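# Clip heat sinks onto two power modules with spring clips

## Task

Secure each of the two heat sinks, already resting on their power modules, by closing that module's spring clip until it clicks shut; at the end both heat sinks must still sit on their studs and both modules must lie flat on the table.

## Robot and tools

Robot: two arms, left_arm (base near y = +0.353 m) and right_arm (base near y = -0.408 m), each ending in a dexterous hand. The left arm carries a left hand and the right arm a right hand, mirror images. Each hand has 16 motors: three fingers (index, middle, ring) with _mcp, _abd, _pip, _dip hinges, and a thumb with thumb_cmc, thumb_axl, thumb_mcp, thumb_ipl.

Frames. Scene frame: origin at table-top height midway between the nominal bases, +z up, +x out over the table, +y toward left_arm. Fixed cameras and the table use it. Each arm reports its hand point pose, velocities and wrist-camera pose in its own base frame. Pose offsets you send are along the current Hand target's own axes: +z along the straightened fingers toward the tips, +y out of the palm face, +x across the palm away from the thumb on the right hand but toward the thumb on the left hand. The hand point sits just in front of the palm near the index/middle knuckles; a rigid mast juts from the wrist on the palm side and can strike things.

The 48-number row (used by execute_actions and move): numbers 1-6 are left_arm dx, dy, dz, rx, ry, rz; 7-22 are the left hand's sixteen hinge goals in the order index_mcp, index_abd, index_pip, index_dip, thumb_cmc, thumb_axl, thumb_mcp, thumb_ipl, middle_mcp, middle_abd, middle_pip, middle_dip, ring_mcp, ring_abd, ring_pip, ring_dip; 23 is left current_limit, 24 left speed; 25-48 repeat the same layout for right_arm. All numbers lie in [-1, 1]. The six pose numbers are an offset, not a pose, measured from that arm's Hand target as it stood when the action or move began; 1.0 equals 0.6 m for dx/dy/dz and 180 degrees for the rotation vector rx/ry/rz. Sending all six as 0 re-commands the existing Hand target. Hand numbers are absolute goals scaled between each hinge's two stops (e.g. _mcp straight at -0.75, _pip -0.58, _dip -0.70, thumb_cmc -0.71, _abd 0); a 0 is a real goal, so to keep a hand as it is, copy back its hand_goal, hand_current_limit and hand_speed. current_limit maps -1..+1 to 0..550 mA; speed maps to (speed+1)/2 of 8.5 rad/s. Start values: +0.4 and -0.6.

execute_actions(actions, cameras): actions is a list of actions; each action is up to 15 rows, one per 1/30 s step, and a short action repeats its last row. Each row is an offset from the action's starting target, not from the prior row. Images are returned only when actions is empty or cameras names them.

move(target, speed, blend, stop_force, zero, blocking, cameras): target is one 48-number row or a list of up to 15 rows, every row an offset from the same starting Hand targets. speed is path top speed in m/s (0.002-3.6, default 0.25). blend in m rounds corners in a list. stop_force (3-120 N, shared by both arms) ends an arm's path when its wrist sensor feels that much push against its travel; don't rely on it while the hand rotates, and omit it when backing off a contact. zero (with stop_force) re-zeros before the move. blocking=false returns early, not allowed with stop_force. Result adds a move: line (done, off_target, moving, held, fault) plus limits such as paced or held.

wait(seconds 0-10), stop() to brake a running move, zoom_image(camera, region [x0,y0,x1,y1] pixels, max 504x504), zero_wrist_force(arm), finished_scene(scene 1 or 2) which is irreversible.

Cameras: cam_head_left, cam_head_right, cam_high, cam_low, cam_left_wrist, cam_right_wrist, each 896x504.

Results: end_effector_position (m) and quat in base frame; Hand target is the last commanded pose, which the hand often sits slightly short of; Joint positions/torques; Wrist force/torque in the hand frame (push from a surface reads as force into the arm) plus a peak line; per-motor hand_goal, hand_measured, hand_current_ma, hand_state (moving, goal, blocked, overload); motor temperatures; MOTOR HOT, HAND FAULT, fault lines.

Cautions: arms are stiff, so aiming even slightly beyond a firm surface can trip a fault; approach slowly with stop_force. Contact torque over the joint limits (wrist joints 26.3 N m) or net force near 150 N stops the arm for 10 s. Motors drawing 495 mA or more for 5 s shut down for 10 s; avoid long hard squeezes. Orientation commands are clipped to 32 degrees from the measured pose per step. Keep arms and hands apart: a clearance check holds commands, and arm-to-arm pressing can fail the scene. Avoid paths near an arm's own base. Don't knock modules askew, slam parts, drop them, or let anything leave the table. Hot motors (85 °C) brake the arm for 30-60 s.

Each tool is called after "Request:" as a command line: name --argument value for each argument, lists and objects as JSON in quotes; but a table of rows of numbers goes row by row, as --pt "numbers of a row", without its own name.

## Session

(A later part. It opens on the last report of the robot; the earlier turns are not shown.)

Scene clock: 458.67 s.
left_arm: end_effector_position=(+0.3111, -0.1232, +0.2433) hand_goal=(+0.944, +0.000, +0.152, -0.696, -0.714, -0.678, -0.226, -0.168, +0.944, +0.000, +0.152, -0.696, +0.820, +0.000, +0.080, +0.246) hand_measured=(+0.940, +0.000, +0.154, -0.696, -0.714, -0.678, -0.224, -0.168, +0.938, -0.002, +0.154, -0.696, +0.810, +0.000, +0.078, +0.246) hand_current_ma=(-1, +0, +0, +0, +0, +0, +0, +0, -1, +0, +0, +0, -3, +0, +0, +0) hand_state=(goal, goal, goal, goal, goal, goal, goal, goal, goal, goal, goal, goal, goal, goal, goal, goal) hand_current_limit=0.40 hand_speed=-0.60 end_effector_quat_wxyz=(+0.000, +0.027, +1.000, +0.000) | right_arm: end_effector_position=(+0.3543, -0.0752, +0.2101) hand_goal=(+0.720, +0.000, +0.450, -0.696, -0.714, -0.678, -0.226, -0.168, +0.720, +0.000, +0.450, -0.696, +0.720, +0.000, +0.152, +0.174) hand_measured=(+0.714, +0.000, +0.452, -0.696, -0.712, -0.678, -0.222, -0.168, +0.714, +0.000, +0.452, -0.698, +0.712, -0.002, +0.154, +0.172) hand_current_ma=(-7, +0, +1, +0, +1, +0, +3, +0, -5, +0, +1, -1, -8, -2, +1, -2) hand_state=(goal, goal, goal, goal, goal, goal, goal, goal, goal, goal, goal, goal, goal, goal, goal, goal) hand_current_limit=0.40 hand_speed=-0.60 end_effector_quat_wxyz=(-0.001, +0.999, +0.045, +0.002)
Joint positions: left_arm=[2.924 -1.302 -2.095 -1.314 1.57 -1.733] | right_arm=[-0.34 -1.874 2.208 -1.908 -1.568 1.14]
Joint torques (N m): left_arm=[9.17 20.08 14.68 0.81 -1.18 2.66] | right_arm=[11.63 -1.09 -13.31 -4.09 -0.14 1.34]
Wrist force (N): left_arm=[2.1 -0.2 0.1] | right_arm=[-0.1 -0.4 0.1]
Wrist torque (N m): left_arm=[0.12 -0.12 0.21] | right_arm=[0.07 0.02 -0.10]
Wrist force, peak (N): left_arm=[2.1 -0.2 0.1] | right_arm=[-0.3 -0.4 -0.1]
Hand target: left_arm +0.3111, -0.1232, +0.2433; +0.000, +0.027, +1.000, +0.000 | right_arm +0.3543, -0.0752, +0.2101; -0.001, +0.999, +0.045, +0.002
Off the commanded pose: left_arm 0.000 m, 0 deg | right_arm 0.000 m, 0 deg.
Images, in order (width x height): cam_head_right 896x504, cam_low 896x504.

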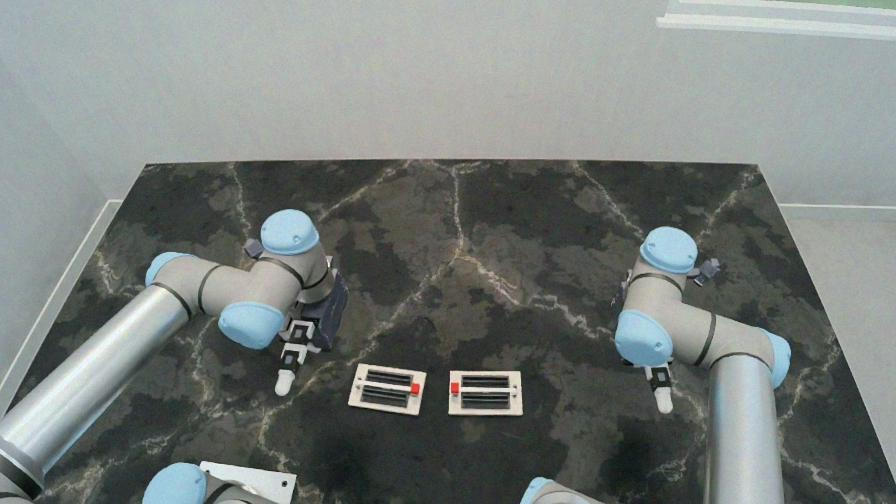

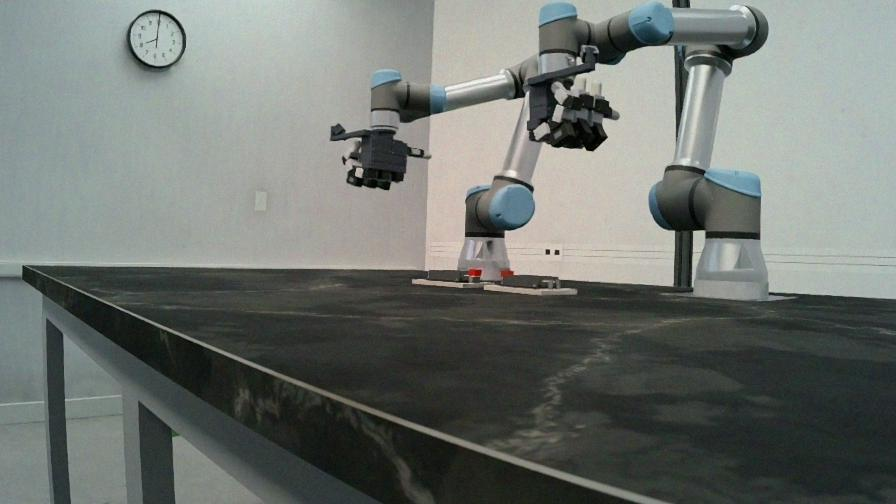

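Request:
move --pt "0 0 0 0 0 0 0.945 0 0.153 -0.696 -0.714 -0.678 -0.226 -0.168 0.945 0 0.153 -0.696 0.82 0 0.08 0.246 0.4 -0.6 0.0107 -0.5583 0.15 -0.0833 0 0 0.945 0 0.153 -0.696 -0.714 -0.678 -0.226 -0.168 0.945 0 0.153 -0.696 0.82 0 0.08 0.246 0.4 -0.6" --pt "0 0 0 0 0 0 0.945 0 0.153 -0.696 -0.714 -0.678 -0.226 -0.168 0.945 0 0.153 -0.696 0.82 0 0.08 0.246 0.4 -0.6 0.0107 -0.5583 0.2785 -0.0833 0 0 0.945 0 0.153 -0.696 -0.714 -0.678 -0.226 -0.168 0.945 0 0.153 -0.696 0.82 0 0.08 0.246 0.4 -0.6" --speed '[0.25,0.1]' --blend '[0.02,0]' --cameras '["cam_head_right","cam_low"]'

Request:
zoom_image --camera "cam_low" --region '[410, 210, 560, 300]'

Request:
zoom_image --camera "cam_head_right" --region '[380, 300, 560, 424]'

Scene clock: 484.93 s.
left_arm: end_effector_position=(+0.3111, -0.1232, +0.2433) hand_goal=(+0.944, +0.000, +0.152, -0.696, -0.714, -0.678, -0.226, -0.168, +0.944, +0.000, +0.152, -0.696, +0.820, +0.000, +0.080, +0.246) hand_measured=(+0.940, +0.000, +0.154, -0.696, -0.714, -0.678, -0.224, -0.168, +0.938, -0.002, +0.154, -0.696, +0.810, +0.000, +0.078, +0.246) hand_current_ma=(-1, +0, +0, +0, +0, +0, +0, +0, -1, +0, +0, +0, -3, +0, +0, +0) hand_state=(goal, goal, goal, goal, goal, goal, goal, goal, goal, goal, goal, goal, goal, goal, goal, goal) hand_current_limit=0.40 hand_speed=-0.60 end_effector_quat_wxyz=(+0.000, +0.027, +1.000, +0.000) | right_arm: end_effector_position=(+0.3309, +0.2592, +0.0435) hand_goal=(+0.944, +0.000, +0.152, -0.696, -0.714, -0.678, -0.226, -0.168, +0.944, +0.000, +0.152, -0.696, +0.820, +0.000, +0.080, +0.246) hand_measured=(+0.932, +0.000, +0.154, -0.696, -0.716, -0.678, -0.222, -0.168, +0.934, +0.000, +0.154, -0.698, +0.806, -0.002, +0.082, +0.244) hand_current_ma=(-16, +0, +1, +0, -1, +0, +3, +0, -15, +0, +1, -1, -21, -2, +1, -2) hand_state=(goal, goal, goal, goal, goal, goal, goal, goal, goal, goal, goal, goal, goal, goal, goal, goal) hand_current_limit=0.40 hand_speed=-0.60 end_effector_quat_wxyz=(+0.130, +0.991, +0.045, +0.008)
Joint positions: left_arm=[2.924 -1.302 -2.095 -1.314 1.57 -1.733] | right_arm=[0.613 -1.189 2.062 -2.315 -1.798 2.108]
Joint torques (N m): left_arm=[8.88 21.71 13.4 0.96 -1.2 2.66] | right_arm=[-6.06 -30.6 -23.35 -2.28 -1.08 -0.44]
Wrist force (N): left_arm=[1.9 -0.4 0.0] | right_arm=[-0.3 -0.4 0.1]
Wrist torque (N m): left_arm=[0.11 -0.10 0.19] | right_arm=[0.01 0.06 0.03]
Wrist force, peak (N): left_arm=[2.2 -0.4 0.0] | right_arm=[0.0 2.1 -0.7]
Hand target: left_arm +0.3111, -0.1232, +0.2433; +0.000, +0.027, +1.000, +0.000 | right_arm +0.3310, +0.2592, +0.0435; +0.130, +0.991, +0.045, +0.008
Off the commanded pose: left_arm 0.000 m, 0 deg | right_arm 0.000 m, 0 deg.
move: done
Images, in order (width x height): cam_head_right 896x504, cam_low 896x504.

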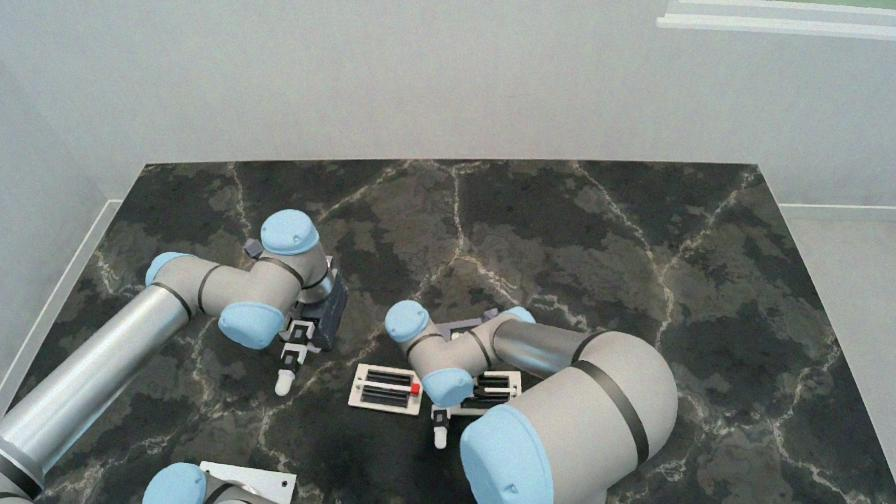

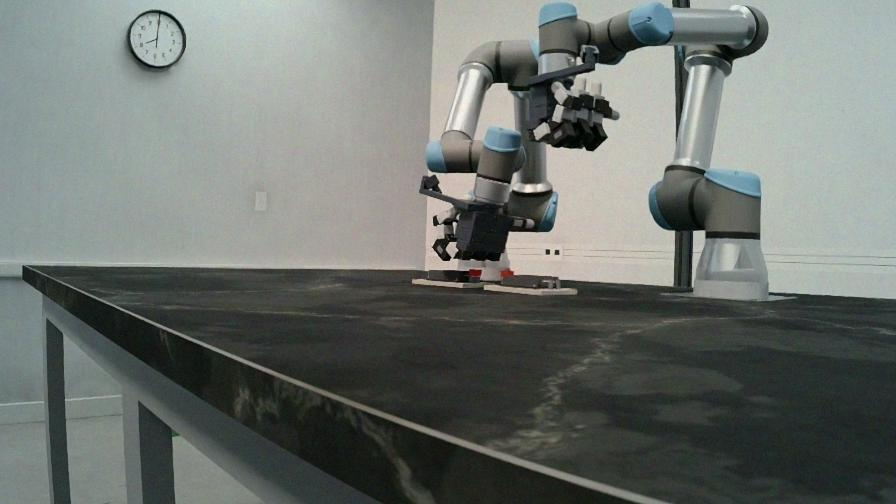

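Scaled by 3.360.

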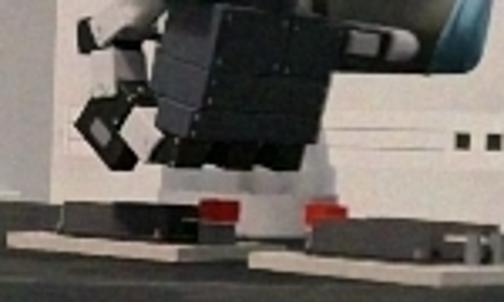

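Scaled by 2.800.

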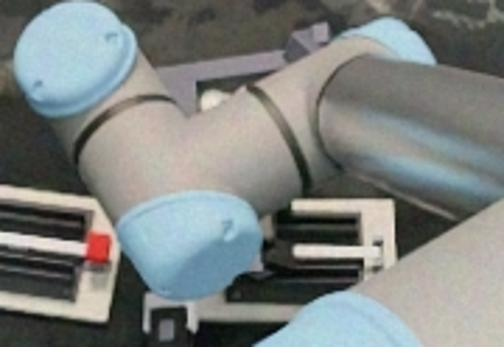

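Request:
move --target '[0,0,0,0,0,0,0.945,0,0.153,-0.696,-0.714,-0.678,-0.226,-0.168,0.945,0,0.153,-0.696,0.82,0,0.08,0.246,0.4,-0.6,0,-0.0173,0.0644,0,0,0,0.945,0,0.153,-0.696,-0.714,-0.678,-0.226,-0.168,0.945,0,0.153,-0.696,0.82,0,0.08,0.246,0.4,-0.6]' --speed 0.015 --stop_force 60

Request:
move --target '[0,0,0,0,0,0,0.945,0,0.153,-0.696,-0.714,-0.678,-0.226,-0.168,0.945,0,0.153,-0.696,0.82,0,0.08,0.246,0.4,-0.6,0,0.0173,-0.0644,0,0,0,0.945,0,0.153,-0.696,-0.714,-0.678,-0.226,-0.168,0.945,0,0.153,-0.696,0.82,0,0.08,0.246,0.4,-0.6]' --speed 0.06 --cameras '["cam_low"]'

Request:
zoom_image --camera "cam_low" --region '[410, 260, 490, 300]'

Request:
zoom_image --camera "cam_low" --region '[480, 260, 580, 300]'

Scene clock: 492.53 s.
left_arm: end_effector_position=(+0.3111, -0.1232, +0.2433) hand_goal=(+0.944, +0.000, +0.152, -0.696, -0.714, -0.678, -0.226, -0.168, +0.944, +0.000, +0.152, -0.696, +0.820, +0.000, +0.080, +0.246) hand_measured=(+0.940, +0.000, +0.154, -0.696, -0.714, -0.678, -0.224, -0.168, +0.938, -0.002, +0.154, -0.696, +0.810, +0.000, +0.078, +0.246) hand_current_ma=(-1, +0, +0, +0, +0, +0, +0, +0, -1, +0, +0, +0, -3, +0, +0, +0) hand_state=(goal, goal, goal, goal, goal, goal, goal, goal, goal, goal, goal, goal, goal, goal, goal, goal) hand_current_limit=0.40 hand_speed=-0.60 end_effector_quat_wxyz=(+0.000, +0.027, +1.000, +0.000) | right_arm: end_effector_position=(+0.3312, +0.2594, +0.0202) hand_goal=(+0.944, +0.000, +0.152, -0.696, -0.714, -0.678, -0.226, -0.168, +0.944, +0.000, +0.152, -0.696, +0.820, +0.000, +0.080, +0.246) hand_measured=(+0.932, +0.000, +0.154, -0.696, -0.716, -0.678, -0.222, -0.168, +0.970, +0.000, +0.154, -0.698, +0.806, -0.002, +0.082, +0.244) hand_current_ma=(-16, +0, +1, +0, -1, +0, +3, +0, +52, +0, +1, -1, -21, -2, +1, -2) hand_state=(goal, goal, goal, goal, goal, goal, goal, goal, blocked, goal, goal, goal, goal, goal, goal, goal) hand_current_limit=0.40 hand_speed=-0.60 end_effector_quat_wxyz=(+0.129, +0.991, +0.045, +0.008)
Joint positions: left_arm=[2.924 -1.302 -2.095 -1.314 1.57 -1.733] | right_arm=[0.613 -1.14 2.075 -2.378 -1.798 2.108]
Joint torques (N m): left_arm=[9.68 20.32 13.41 0.75 -1.04 2.47] | right_arm=[-13.14 -3.22 -4.33 3.96 -0.83 -1.27]
Wrist force (N): left_arm=[1.6 -0.4 0.3] | right_arm=[-3.9 1.5 -54.7]
Wrist torque (N m): left_arm=[0.09 -0.05 0.17] | right_arm=[4.23 0.75 -0.20]
Wrist force, peak (N): left_arm=[2.2 -0.4 0.2] | right_arm=[-17.0 11.1 -78.3]
Hand target: left_arm +0.3111, -0.1232, +0.2433; +0.000, +0.027, +1.000, +0.000 | right_arm +0.3312, +0.2594, +0.0202; +0.129, +0.991, +0.045, +0.008 (not the last commanded pose)
Off the commanded pose: left_arm 0.000 m, 0 deg | right_arm 0.017 m, 0 deg.
move: contact (right_arm)

Scene clock: 493.53 s.
left_arm: end_effector_position=(+0.3111, -0.1232, +0.2433) hand_goal=(+0.944, +0.000, +0.152, -0.696, -0.714, -0.678, -0.226, -0.168, +0.944, +0.000, +0.152, -0.696, +0.820, +0.000, +0.080, +0.246) hand_measured=(+0.940, +0.000, +0.154, -0.696, -0.714, -0.678, -0.224, -0.168, +0.938, -0.002, +0.154, -0.696, +0.810, +0.000, +0.078, +0.246) hand_current_ma=(-1, +0, +0, +0, +0, +0, +0, +0, -1, +0, +0, +0, -3, +0, +0, +0) hand_state=(goal, goal, goal, goal, goal, goal, goal, goal, goal, goal, goal, goal, goal, goal, goal, goal) hand_current_limit=0.40 hand_speed=-0.60 end_effector_quat_wxyz=(+0.000, +0.027, +1.000, +0.000) | right_arm: end_effector_position=(+0.3311, +0.2593, +0.0602) hand_goal=(+0.944, +0.000, +0.152, -0.696, -0.714, -0.678, -0.226, -0.168, +0.944, +0.000, +0.152, -0.696, +0.820, +0.000, +0.080, +0.246) hand_measured=(+0.932, +0.000, +0.154, -0.696, -0.716, -0.678, -0.222, -0.168, +0.942, +0.000, +0.154, -0.698, +0.806, -0.002, +0.082, +0.244) hand_current_ma=(-16, +0, +1, +0, -1, +0, +3, +0, -2, +0, +1, -1, -21, -2, +1, -2) hand_state=(goal, goal, goal, goal, goal, goal, goal, goal, goal, goal, goal, goal, goal, goal, goal, goal) hand_current_limit=0.40 hand_speed=-0.60 end_effector_quat_wxyz=(+0.129, +0.991, +0.045, +0.008)
Joint positions: left_arm=[2.924 -1.302 -2.095 -1.314 1.57 -1.733] | right_arm=[0.613 -1.222 2.05 -2.271 -1.798 2.108]
Joint torques (N m): left_arm=[7.91 21.04 13.1 1.11 -1.09 2.74] | right_arm=[-7.1 -22.03 -8.5 -3.85 -0.57 -0.52]
Wrist force (N): left_arm=[1.8 -0.4 0.2] | right_arm=[-0.1 -0.4 0.1]
Wrist torque (N m): left_arm=[0.09 -0.08 0.18] | right_arm=[-0.01 0.05 0.05]
Wrist force, peak (N): left_arm=[2.1 -0.3 0.1] | right_arm=[-3.7 1.0 -54.6]
Hand target: left_arm +0.3111, -0.1232, +0.2433; +0.000, +0.027, +1.000, +0.000 | right_arm +0.3310, +0.2593, +0.0602; +0.129, +0.991, +0.045, +0.008
Off the commanded pose: left_arm 0.000 m, 0 deg | right_arm 0.000 m, 0 deg.
move: done
Images, in order (width x height): cam_low 896x504.

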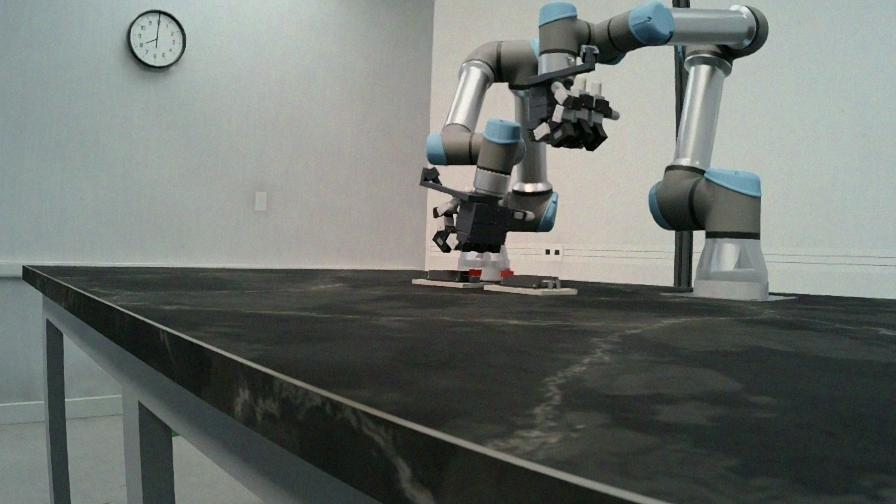

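Scaled by 6.300.

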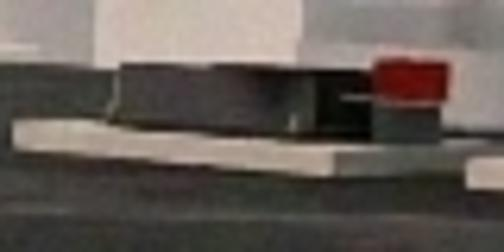

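Scaled by 5.040.

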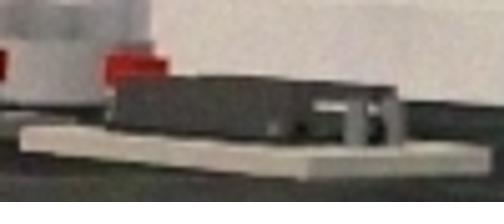

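Request:
move --pt "0 0 0 0 0 0 0.945 0 0.153 -0.696 -0.714 -0.678 -0.226 -0.168 0.945 0 0.153 -0.696 0.82 0 0.08 0.246 0.4 -0.6 0 0.066 -0.18 0 0 0 0.945 0 0.153 -0.696 -0.714 -0.678 -0.226 -0.168 0.945 0 0.153 -0.696 0.82 0 0.08 0.246 0.4 -0.6" --pt "0 0 0 0 0 0 0.945 0 0.153 -0.696 -0.714 -0.678 -0.226 -0.168 0.945 0 0.153 -0.696 0.82 0 0.08 0.246 0.4 -0.6 0 0.46 -0.08 0 0 0 0.945 0 0.153 -0.696 -0.714 -0.678 -0.226 -0.168 0.945 0 0.153 -0.696 0.82 0 0.08 0.246 0.4 -0.6" --speed 0.25 --blend '[0.02,0]' --cameras '["cam_head_right","cam_head_left","cam_high","cam_low","cam_left_wrist"]'

Request:
zoom_image --camera "cam_head_right" --region '[345, 358, 435, 420]'

Request:
zoom_image --camera "cam_head_right" --region '[440, 360, 530, 422]'

Request:
zoom_image --camera "cam_low" --region '[410, 260, 490, 300]'

Request:
zoom_image --camera "cam_low" --region '[480, 260, 560, 300]'

Scene clock: 502.60 s.
left_arm: end_effector_position=(+0.3111, -0.1232, +0.2433) hand_goal=(+0.944, +0.000, +0.152, -0.696, -0.714, -0.678, -0.226, -0.168, +0.944, +0.000, +0.152, -0.696, +0.820, +0.000, +0.080, +0.246) hand_measured=(+0.940, +0.000, +0.154, -0.696, -0.714, -0.678, -0.224, -0.168, +0.938, -0.002, +0.154, -0.696, +0.810, +0.000, +0.078, +0.246) hand_current_ma=(-1, +0, +0, +0, +0, +0, +0, +0, -1, +0, +0, +0, -3, +0, +0, +0) hand_state=(goal, goal, goal, goal, goal, goal, goal, goal, goal, goal, goal, goal, goal, goal, goal, goal) hand_current_limit=0.40 hand_speed=-0.60 end_effector_quat_wxyz=(+0.000, +0.027, +1.000, +0.000) | right_arm: end_effector_position=(+0.3535, +0.0060, +0.1775) hand_goal=(+0.944, +0.000, +0.152, -0.696, -0.714, -0.678, -0.226, -0.168, +0.944, +0.000, +0.152, -0.696, +0.820, +0.000, +0.080, +0.246) hand_measured=(+0.934, +0.000, +0.154, -0.696, -0.716, -0.678, -0.222, -0.168, +0.940, +0.000, +0.154, -0.698, +0.808, -0.002, +0.082, +0.244) hand_current_ma=(-14, +0, +1, +0, -1, +0, +3, +0, -4, +0, +1, -1, -17, -2, +1, -2) hand_state=(goal, goal, goal, goal, goal, goal, goal, goal, goal, goal, goal, goal, goal, goal, goal, goal) hand_current_limit=0.40 hand_speed=-0.60 end_effector_quat_wxyz=(+0.129, +0.991, +0.045, +0.008)
Joint positions: left_arm=[2.924 -1.302 -2.095 -1.314 1.57 -1.733] | right_arm=[0.042 -1.724 2.279 -2.143 -1.83 1.52]
Joint torques (N m): left_arm=[8.46 21.77 13.58 0.66 -1.1 2.61] | right_arm=[-10.78 -9.8 -24.49 -1.29 -1.73 -1.52]
Wrist force (N): left_arm=[1.8 -0.2 0.1] | right_arm=[-0.2 -0.4 0.2]
Wrist torque (N m): left_arm=[0.11 -0.08 0.18] | right_arm=[-0.01 0.05 -0.15]
Wrist force, peak (N): left_arm=[2.2 -0.4 0.1] | right_arm=[-0.4 -1.2 -2.3]
Hand target: left_arm +0.3111, -0.1232, +0.2433; +0.000, +0.027, +1.000, +0.000 | right_arm +0.3535, +0.0059, +0.1775; +0.129, +0.991, +0.045, +0.008
Off the commanded pose: left_arm 0.000 m, 0 deg | right_arm 0.000 m, 0 deg.
move: done
camera_calibration:
cam_left_wrist: T_world_to_cam=[[0.741556, -0.670889, 0.00144101, -0.352007], [-0.470187, -0.518179, 0.714433, -0.138036], [-0.478558, -0.53047, -0.699703, 0.381957], [0, 0, 0, 1]] pos_world=[0.378919, -0.105069, 0.366381]
Images, in order (width x height): cam_head_left 896x504, cam_head_right 896x504, cam_high 896x504, cam_low 896x504, cam_left_wrist 896x504.

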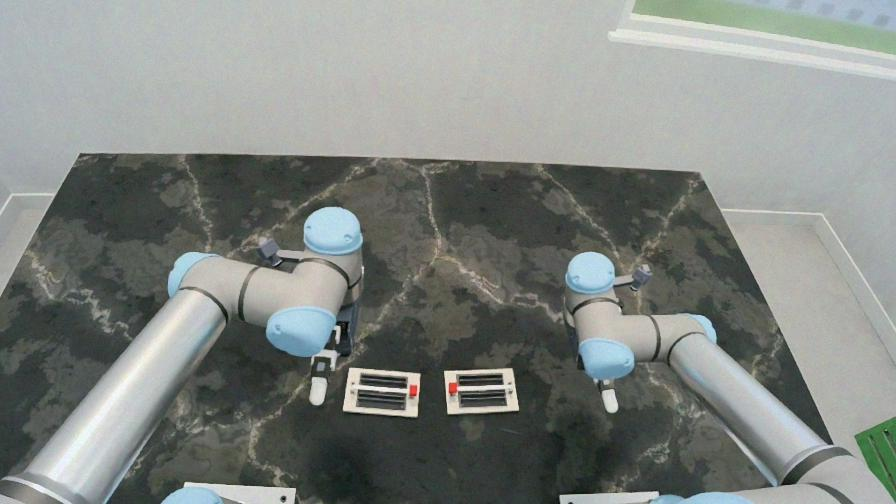

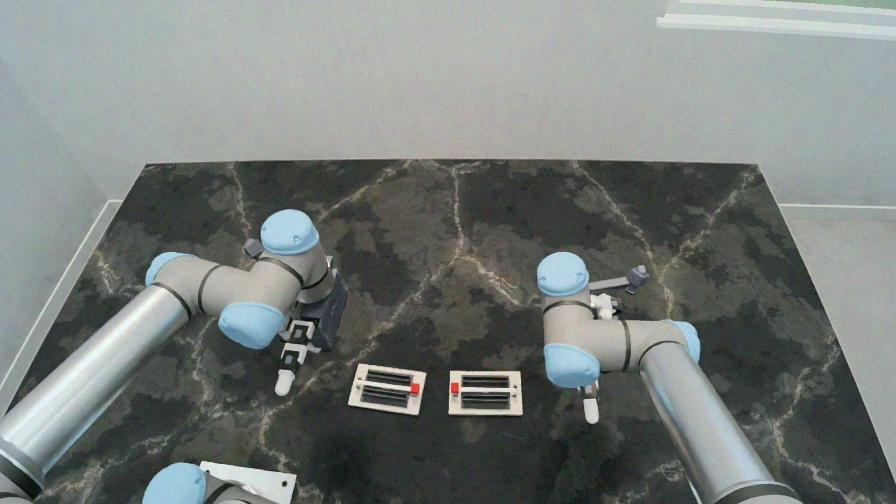

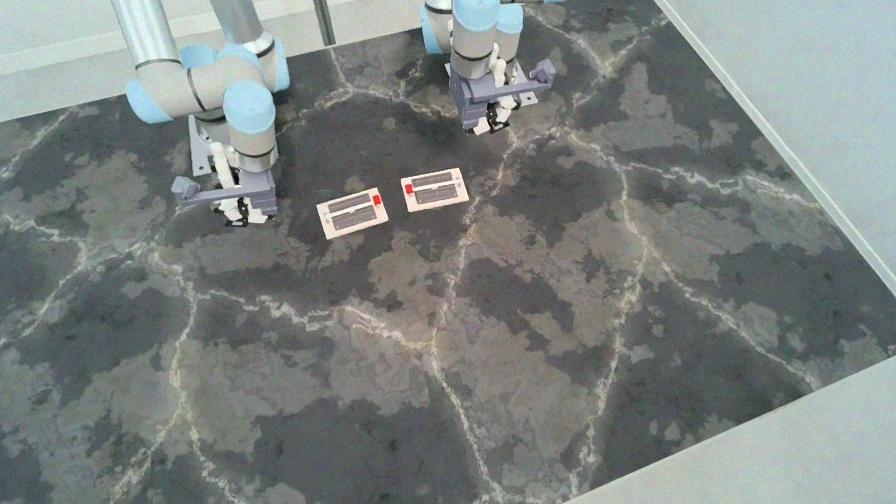

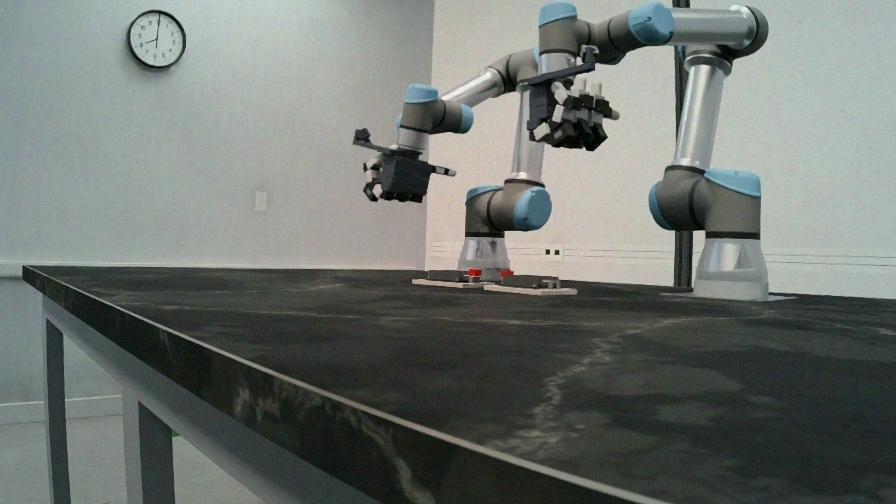

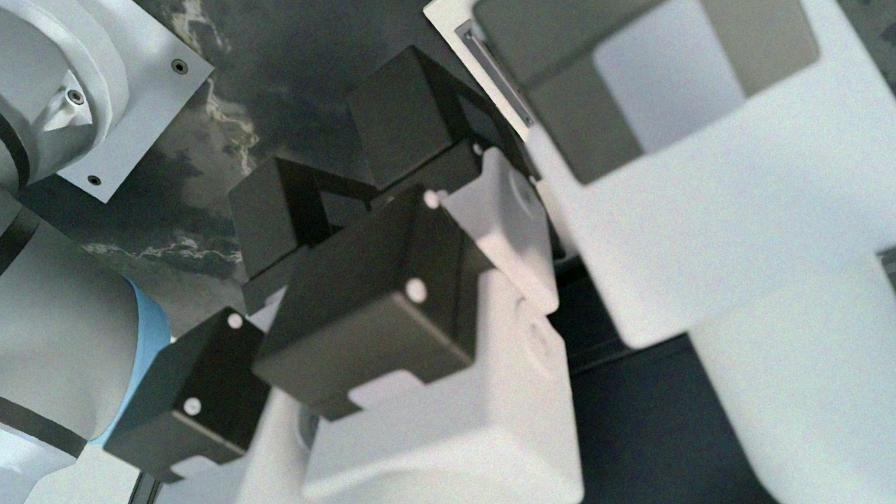

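Scaled by 5.600.

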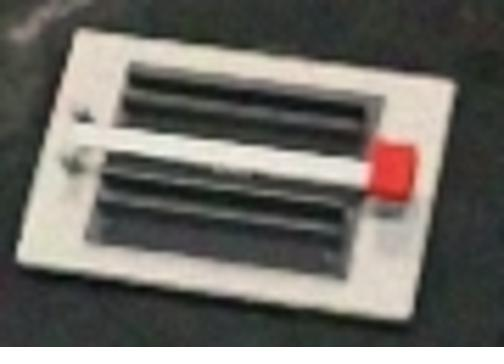

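Scaled by 5.600.

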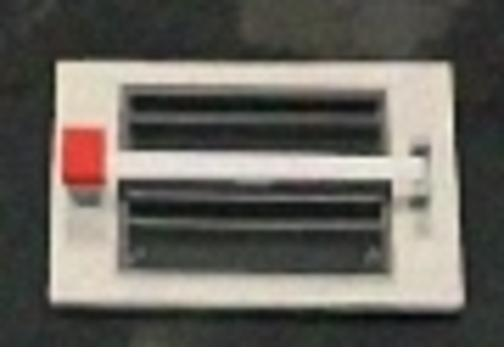

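Scaled by 6.300.

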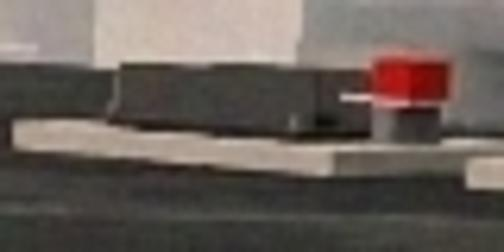

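Scaled by 6.300.

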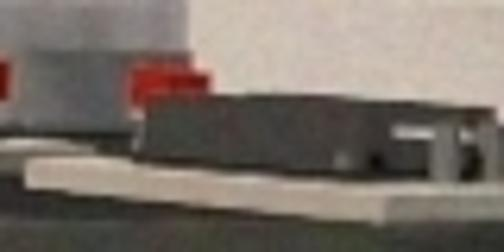

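Request:
zoom_image --camera "cam_low" --region '[460, 262, 484, 286]'

Request:
zoom_image --camera "cam_low" --region '[496, 262, 520, 286]'

Request:
zoom_image --camera "cam_head_left" --region '[390, 370, 430, 410]'

Request:
zoom_image --camera "cam_head_left" --region '[435, 370, 475, 410]'

Request:
zoom_image --camera "cam_high" --region '[310, 160, 480, 250]'

Scaled by 21.000.

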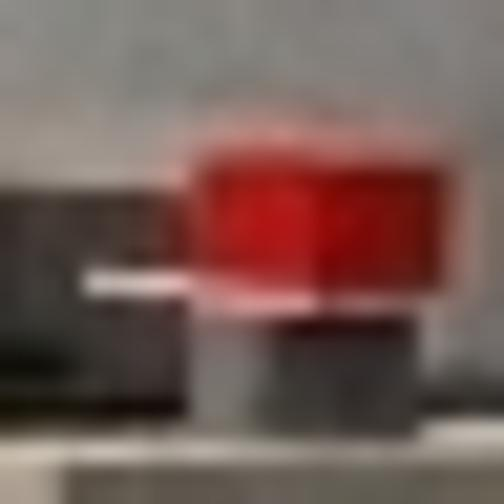

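Scaled by 21.000.

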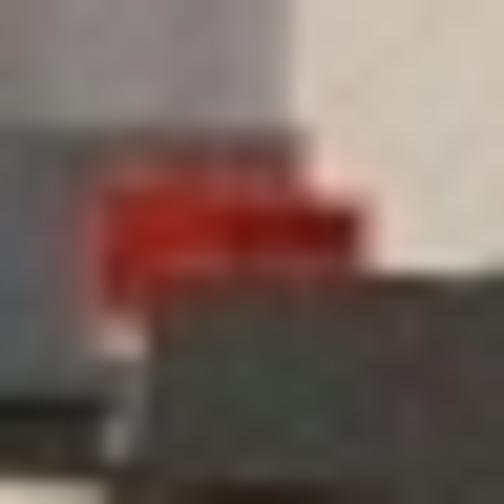

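Scaled by 12.600.

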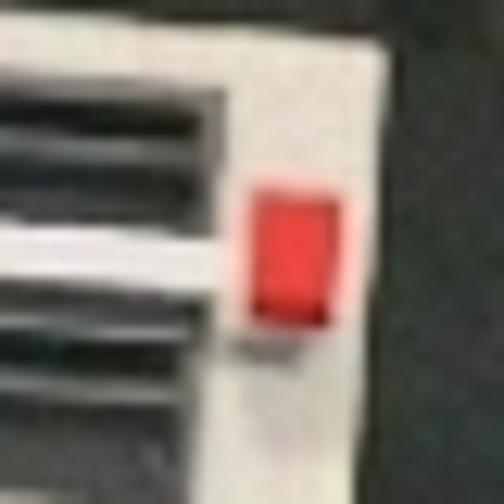

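Scaled by 12.600.

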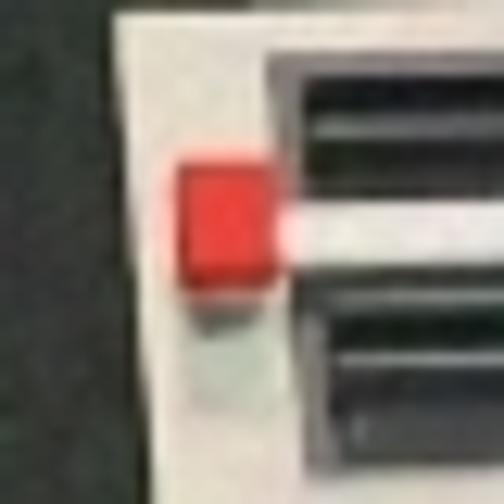

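Scaled by 2.965.

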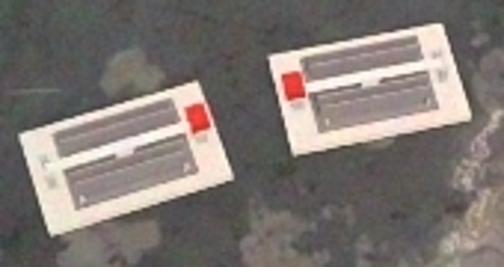

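Request:
move --pt "0 0 0 0 0 0 0.945 0 0.153 -0.696 -0.714 -0.678 -0.226 -0.168 0.945 0 0.153 -0.696 0.82 0 0.08 0.246 0.4 -0.6 0.0025 -0.4284 -0.1148 0 0 0 0.945 0 0.153 -0.696 -0.714 -0.678 -0.226 -0.168 0.945 0 0.153 -0.696 0.82 0 0.08 0.246 0.4 -0.6" --pt "0 0 0 0 0 0 0.945 0 0.153 -0.696 -0.714 -0.678 -0.226 -0.168 0.945 0 0.153 -0.696 0.82 0 0.08 0.246 0.4 -0.6 0.0025 -0.4862 0.101 0 0 0 0.945 0 0.153 -0.696 -0.714 -0.678 -0.226 -0.168 0.945 0 0.153 -0.696 0.82 0 0.08 0.246 0.4 -0.6" --speed '[0.25,0.12]' --blend '[0.02,0]'

Request:
move --target '[0,0,0,0,0,0,0.945,0,0.153,-0.696,-0.714,-0.678,-0.226,-0.168,0.945,0,0.153,-0.696,0.82,0,0.08,0.246,0.4,-0.6,0,-0.0173,0.0644,0,0,0,0.945,0,0.153,-0.696,-0.714,-0.678,-0.226,-0.168,0.945,0,0.153,-0.696,0.82,0,0.08,0.246,0.4,-0.6]' --speed 0.015 --stop_force 60

Request:
move --target '[0,0,0,0,0,0,0.945,0,0.153,-0.696,-0.714,-0.678,-0.226,-0.168,0.945,0,0.153,-0.696,0.82,0,0.08,0.246,0.4,-0.6,0,0.0173,-0.0644,0,0,0,0.945,0,0.153,-0.696,-0.714,-0.678,-0.226,-0.168,0.945,0,0.153,-0.696,0.82,0,0.08,0.246,0.4,-0.6]' --speed 0.06 --cameras '["cam_low"]'

Request:
zoom_image --camera "cam_low" --region '[460, 262, 484, 286]'

Request:
zoom_image --camera "cam_low" --region '[496, 262, 520, 286]'

Scene clock: 534.47 s.
left_arm: end_effector_position=(+0.3111, -0.1232, +0.2433) hand_goal=(+0.944, +0.000, +0.152, -0.696, -0.714, -0.678, -0.226, -0.168, +0.944, +0.000, +0.152, -0.696, +0.820, +0.000, +0.080, +0.246) hand_measured=(+0.940, +0.000, +0.154, -0.696, -0.714, -0.678, -0.224, -0.168, +0.938, -0.002, +0.154, -0.696, +0.810, +0.000, +0.078, +0.246) hand_current_ma=(-1, +0, +0, +0, +0, +0, +0, +0, -1, +0, +0, +0, -3, +0, +0, +0) hand_state=(goal, goal, goal, goal, goal, goal, goal, goal, goal, goal, goal, goal, goal, goal, goal, goal) hand_current_limit=0.40 hand_speed=-0.60 end_effector_quat_wxyz=(+0.000, +0.027, +1.000, +0.000) | right_arm: end_effector_position=(+0.3314, +0.2713, +0.0440) hand_goal=(+0.944, +0.000, +0.152, -0.696, -0.714, -0.678, -0.226, -0.168, +0.944, +0.000, +0.152, -0.696, +0.820, +0.000, +0.080, +0.246) hand_measured=(+0.934, +0.000, +0.154, -0.696, -0.716, -0.678, -0.222, -0.168, +0.940, +0.000, +0.154, -0.698, +0.808, -0.002, +0.082, +0.244) hand_current_ma=(-13, +0, +1, +0, -1, +0, +3, +0, -4, +0, +1, -1, -17, -2, +1, -2) hand_state=(goal, goal, goal, goal, goal, goal, goal, goal, goal, goal, goal, goal, goal, goal, goal, goal) hand_current_limit=0.40 hand_speed=-0.60 end_effector_quat_wxyz=(+0.130, +0.991, +0.045, +0.008)
Joint positions: left_arm=[2.924 -1.302 -2.095 -1.314 1.57 -1.733] | right_arm=[0.631 -1.174 2.034 -2.298 -1.795 2.127]
Joint torques (N m): left_arm=[9.06 19.73 14.35 0.73 -1.14 2.72] | right_arm=[-12.13 -28.88 -23.64 -2.69 -1.71 -1.88]
Wrist force (N): left_arm=[2.0 -0.4 0.3] | right_arm=[0.0 -0.3 0.2]
Wrist torque (N m): left_arm=[0.07 -0.10 0.20] | right_arm=[0.02 0.01 0.06]
Wrist force, peak (N): left_arm=[2.3 -0.3 0.2] | right_arm=[0.1 -2.0 -1.1]
Hand target: left_arm +0.3111, -0.1232, +0.2433; +0.000, +0.027, +1.000, +0.000 | right_arm +0.3315, +0.2713, +0.0440; +0.129, +0.991, +0.045, +0.008
Off the commanded pose: left_arm 0.000 m, 0 deg | right_arm 0.000 m, 0 deg.
move: done

Scene clock: 537.17 s.
left_arm: end_effector_position=(+0.3111, -0.1232, +0.2433) hand_goal=(+0.944, +0.000, +0.152, -0.696, -0.714, -0.678, -0.226, -0.168, +0.944, +0.000, +0.152, -0.696, +0.820, +0.000, +0.080, +0.246) hand_measured=(+0.940, +0.000, +0.154, -0.696, -0.714, -0.678, -0.224, -0.168, +0.938, -0.002, +0.154, -0.696, +0.810, +0.000, +0.078, +0.246) hand_current_ma=(-1, +0, +0, +0, +0, +0, +0, +0, -1, +0, +0, +0, -3, +0, +0, +0) hand_state=(goal, goal, goal, goal, goal, goal, goal, goal, goal, goal, goal, goal, goal, goal, goal, goal) hand_current_limit=0.40 hand_speed=-0.60 end_effector_quat_wxyz=(+0.000, +0.027, +1.000, +0.000) | right_arm: end_effector_position=(+0.3317, +0.2715, +0.0155) hand_goal=(+0.944, +0.000, +0.152, -0.696, -0.714, -0.678, -0.226, -0.168, +0.944, +0.000, +0.152, -0.696, +0.820, +0.000, +0.080, +0.246) hand_measured=(+0.942, +0.000, +0.154, -0.696, -0.716, -0.678, -0.222, -0.168, +0.938, +0.000, +0.154, -0.698, +0.808, -0.002, +0.082, +0.244) hand_current_ma=(-1, +0, +1, +0, -1, +0, +3, +0, -5, +0, +1, -1, -17, -2, +1, -2) hand_state=(goal, goal, goal, goal, goal, goal, goal, goal, goal, goal, goal, goal, goal, goal, goal, goal) hand_current_limit=0.40 hand_speed=-0.60 end_effector_quat_wxyz=(+0.129, +0.991, +0.045, +0.008)
Joint positions: left_arm=[2.924 -1.302 -2.095 -1.314 1.57 -1.733] | right_arm=[0.631 -1.115 2.049 -2.373 -1.795 2.127]
Joint torques (N m): left_arm=[8.06 19.55 14.83 1.04 -0.99 2.6] | right_arm=[-11.85 -4.4 0.25 4.84 -0.36 -1.6]
Wrist force (N): left_arm=[1.9 0.0 0.3] | right_arm=[0.7 -6.0 -50.0]
Wrist torque (N m): left_arm=[0.12 -0.09 0.18] | right_arm=[3.42 0.64 0.07]
Wrist force, peak (N): left_arm=[2.2 -0.1 0.1] | right_arm=[-12.0 4.8 -79.3]
Hand target: left_arm +0.3111, -0.1232, +0.2433; +0.000, +0.027, +1.000, +0.000 | right_arm +0.3317, +0.2715, +0.0155; +0.129, +0.991, +0.045, +0.008 (not the last commanded pose)
Off the commanded pose: left_arm 0.000 m, 0 deg | right_arm 0.012 m, 0 deg.
move: contact (right_arm)

Scene clock: 538.17 s.
left_arm: end_effector_position=(+0.3111, -0.1232, +0.2433) hand_goal=(+0.944, +0.000, +0.152, -0.696, -0.714, -0.678, -0.226, -0.168, +0.944, +0.000, +0.152, -0.696, +0.820, +0.000, +0.080, +0.246) hand_measured=(+0.940, +0.000, +0.154, -0.696, -0.714, -0.678, -0.224, -0.168, +0.938, -0.002, +0.154, -0.696, +0.810, +0.000, +0.078, +0.246) hand_current_ma=(-1, +0, +0, +0, +0, +0, +0, +0, -1, +0, +0, +0, -3, +0, +0, +0) hand_state=(goal, goal, goal, goal, goal, goal, goal, goal, goal, goal, goal, goal, goal, goal, goal, goal) hand_current_limit=0.40 hand_speed=-0.60 end_effector_quat_wxyz=(+0.000, +0.027, +1.000, +0.000) | right_arm: end_effector_position=(+0.3317, +0.2714, +0.0555) hand_goal=(+0.944, +0.000, +0.152, -0.696, -0.714, -0.678, -0.226, -0.168, +0.944, +0.000, +0.152, -0.696, +0.820, +0.000, +0.080, +0.246) hand_measured=(+0.940, +0.000, +0.154, -0.696, -0.716, -0.678, -0.222, -0.168, +0.938, +0.000, +0.154, -0.698, +0.808, -0.002, +0.082, +0.244) hand_current_ma=(-3, +0, +1, +0, -1, +0, +3, +0, -7, +0, +1, -1, -17, -2, +1, -2) hand_state=(goal, goal, goal, goal, goal, goal, goal, goal, goal, goal, goal, goal, goal, goal, goal, goal) hand_current_limit=0.40 hand_speed=-0.60 end_effector_quat_wxyz=(+0.129, +0.991, +0.045, +0.008)
Joint positions: left_arm=[2.924 -1.302 -2.095 -1.314 1.57 -1.733] | right_arm=[0.631 -1.196 2.026 -2.269 -1.795 2.127]
Joint torques (N m): left_arm=[8.43 20.02 13.14 0.86 -1.15 2.5] | right_arm=[-6.47 -23.77 -6.52 -3.4 -1.37 -0.33]
Wrist force (N): left_arm=[1.8 -0.4 0.2] | right_arm=[0.2 -0.3 -0.1]
Wrist torque (N m): left_arm=[0.09 -0.08 0.18] | right_arm=[0.02 -0.01 0.08]
Wrist force, peak (N): left_arm=[2.1 -0.4 0.2] | right_arm=[1.0 -6.2 -50.1]
Hand target: left_arm +0.3111, -0.1232, +0.2433; +0.000, +0.027, +1.000, +0.000 | right_arm +0.3316, +0.2714, +0.0555; +0.129, +0.991, +0.045, +0.008
Off the commanded pose: left_arm 0.000 m, 0 deg | right_arm 0.000 m, 0 deg.
move: done
Images, in order (width x height): cam_low 896x504.

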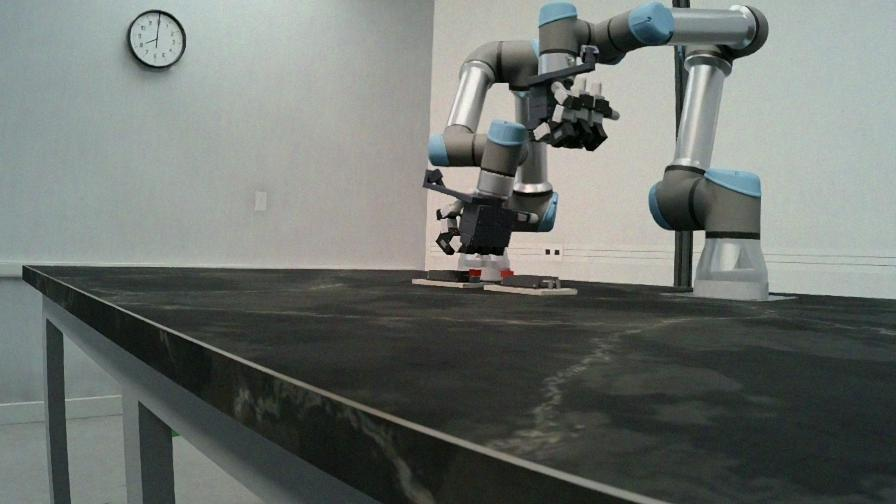

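Scaled by 21.000.

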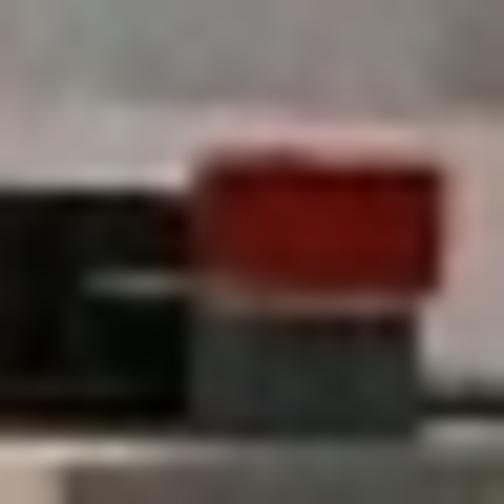

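Scaled by 21.000.

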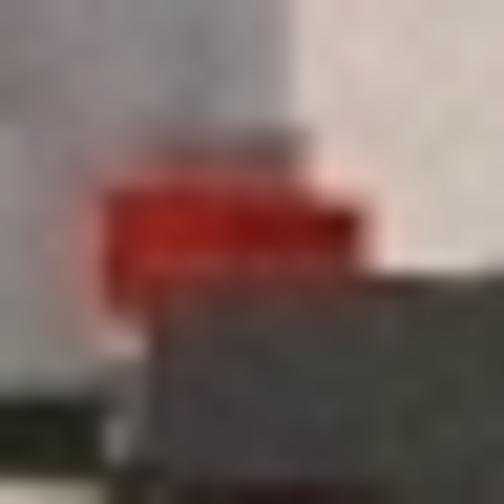

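Request:
move --target '[0,0,0,0,0,0,0.945,0,0.153,-0.696,-0.714,-0.678,-0.226,-0.168,0.945,0,0.153,-0.696,0.82,0,0.08,0.246,0.4,-0.6,0,0.12,-0.22,0,0,0,0.945,0,0.153,-0.696,-0.714,-0.678,-0.226,-0.168,0.945,0,0.153,-0.696,0.82,0,0.08,0.246,0.4,-0.6]' --speed 0.25 --cameras '["cam_head_right"]'

Request:
finished_scene --scene 1

Scene clock: 550.37 s.
left_arm: end_effector_position=(+0.3111, -0.1232, +0.2433) hand_goal=(+0.944, +0.000, +0.152, -0.696, -0.714, -0.678, -0.226, -0.168, +0.944, +0.000, +0.152, -0.696, +0.820, +0.000, +0.080, +0.246) hand_measured=(+0.940, +0.000, +0.154, -0.696, -0.714, -0.678, -0.224, -0.168, +0.938, -0.002, +0.154, -0.696, +0.810, +0.000, +0.078, +0.246) hand_current_ma=(-1, +0, +0, +0, +0, +0, +0, +0, -1, +0, +0, +0, -3, +0, +0, +0) hand_state=(goal, goal, goal, goal, goal, goal, goal, goal, goal, goal, goal, goal, goal, goal, goal, goal) hand_current_limit=0.40 hand_speed=-0.60 end_effector_quat_wxyz=(+0.000, +0.027, +1.000, +0.000) | right_arm: end_effector_position=(+0.3341, +0.2357, +0.2014) hand_goal=(+0.944, +0.000, +0.152, -0.696, -0.714, -0.678, -0.226, -0.168, +0.944, +0.000, +0.152, -0.696, +0.820, +0.000, +0.080, +0.246) hand_measured=(+0.940, +0.000, +0.154, -0.696, -0.716, -0.678, -0.222, -0.168, +0.938, +0.000, +0.154, -0.698, +0.808, -0.002, +0.082, +0.244) hand_current_ma=(-3, +0, +1, +0, -1, +0, +3, +0, -7, +0, +1, -1, -17, -2, +1, -2) hand_state=(goal, goal, goal, goal, goal, goal, goal, goal, goal, goal, goal, goal, goal, goal, goal, goal) hand_current_limit=0.40 hand_speed=-0.60 end_effector_quat_wxyz=(+0.129, +0.991, +0.045, +0.008)
Joint positions: left_arm=[2.924 -1.302 -2.095 -1.314 1.57 -1.733] | right_arm=[0.57 -1.473 1.928 -1.908 -1.803 2.065]
Joint torques (N m): left_arm=[8.77 19.09 14.54 1.16 -1.41 2.5] | right_arm=[12.25 -34.17 -18.24 -0.34 0.64 1.78]
Wrist force (N): left_arm=[1.8 -0.2 0.2] | right_arm=[-0.4 -0.3 -0.4]
Wrist torque (N m): left_arm=[0.11 -0.09 0.18] | right_arm=[0.04 0.11 -0.12]
Wrist force, peak (N): left_arm=[2.1 -0.3 0.3] | right_arm=[-0.5 -1.4 2.1]
Hand target: left_arm +0.3111, -0.1232, +0.2433; +0.000, +0.027, +1.000, +0.000 | right_arm +0.3341, +0.2358, +0.2015; +0.129, +0.991, +0.045, +0.008
Off the commanded pose: left_arm 0.000 m, 0 deg | right_arm 0.000 m, 0 deg.
move: done
Images, in order (width x height): cam_head_right 896x504.

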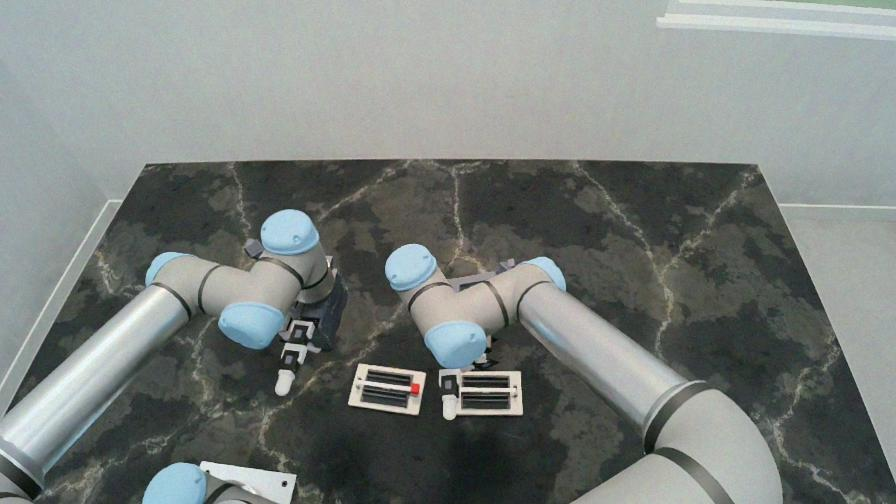

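The scene is finished: the task was done.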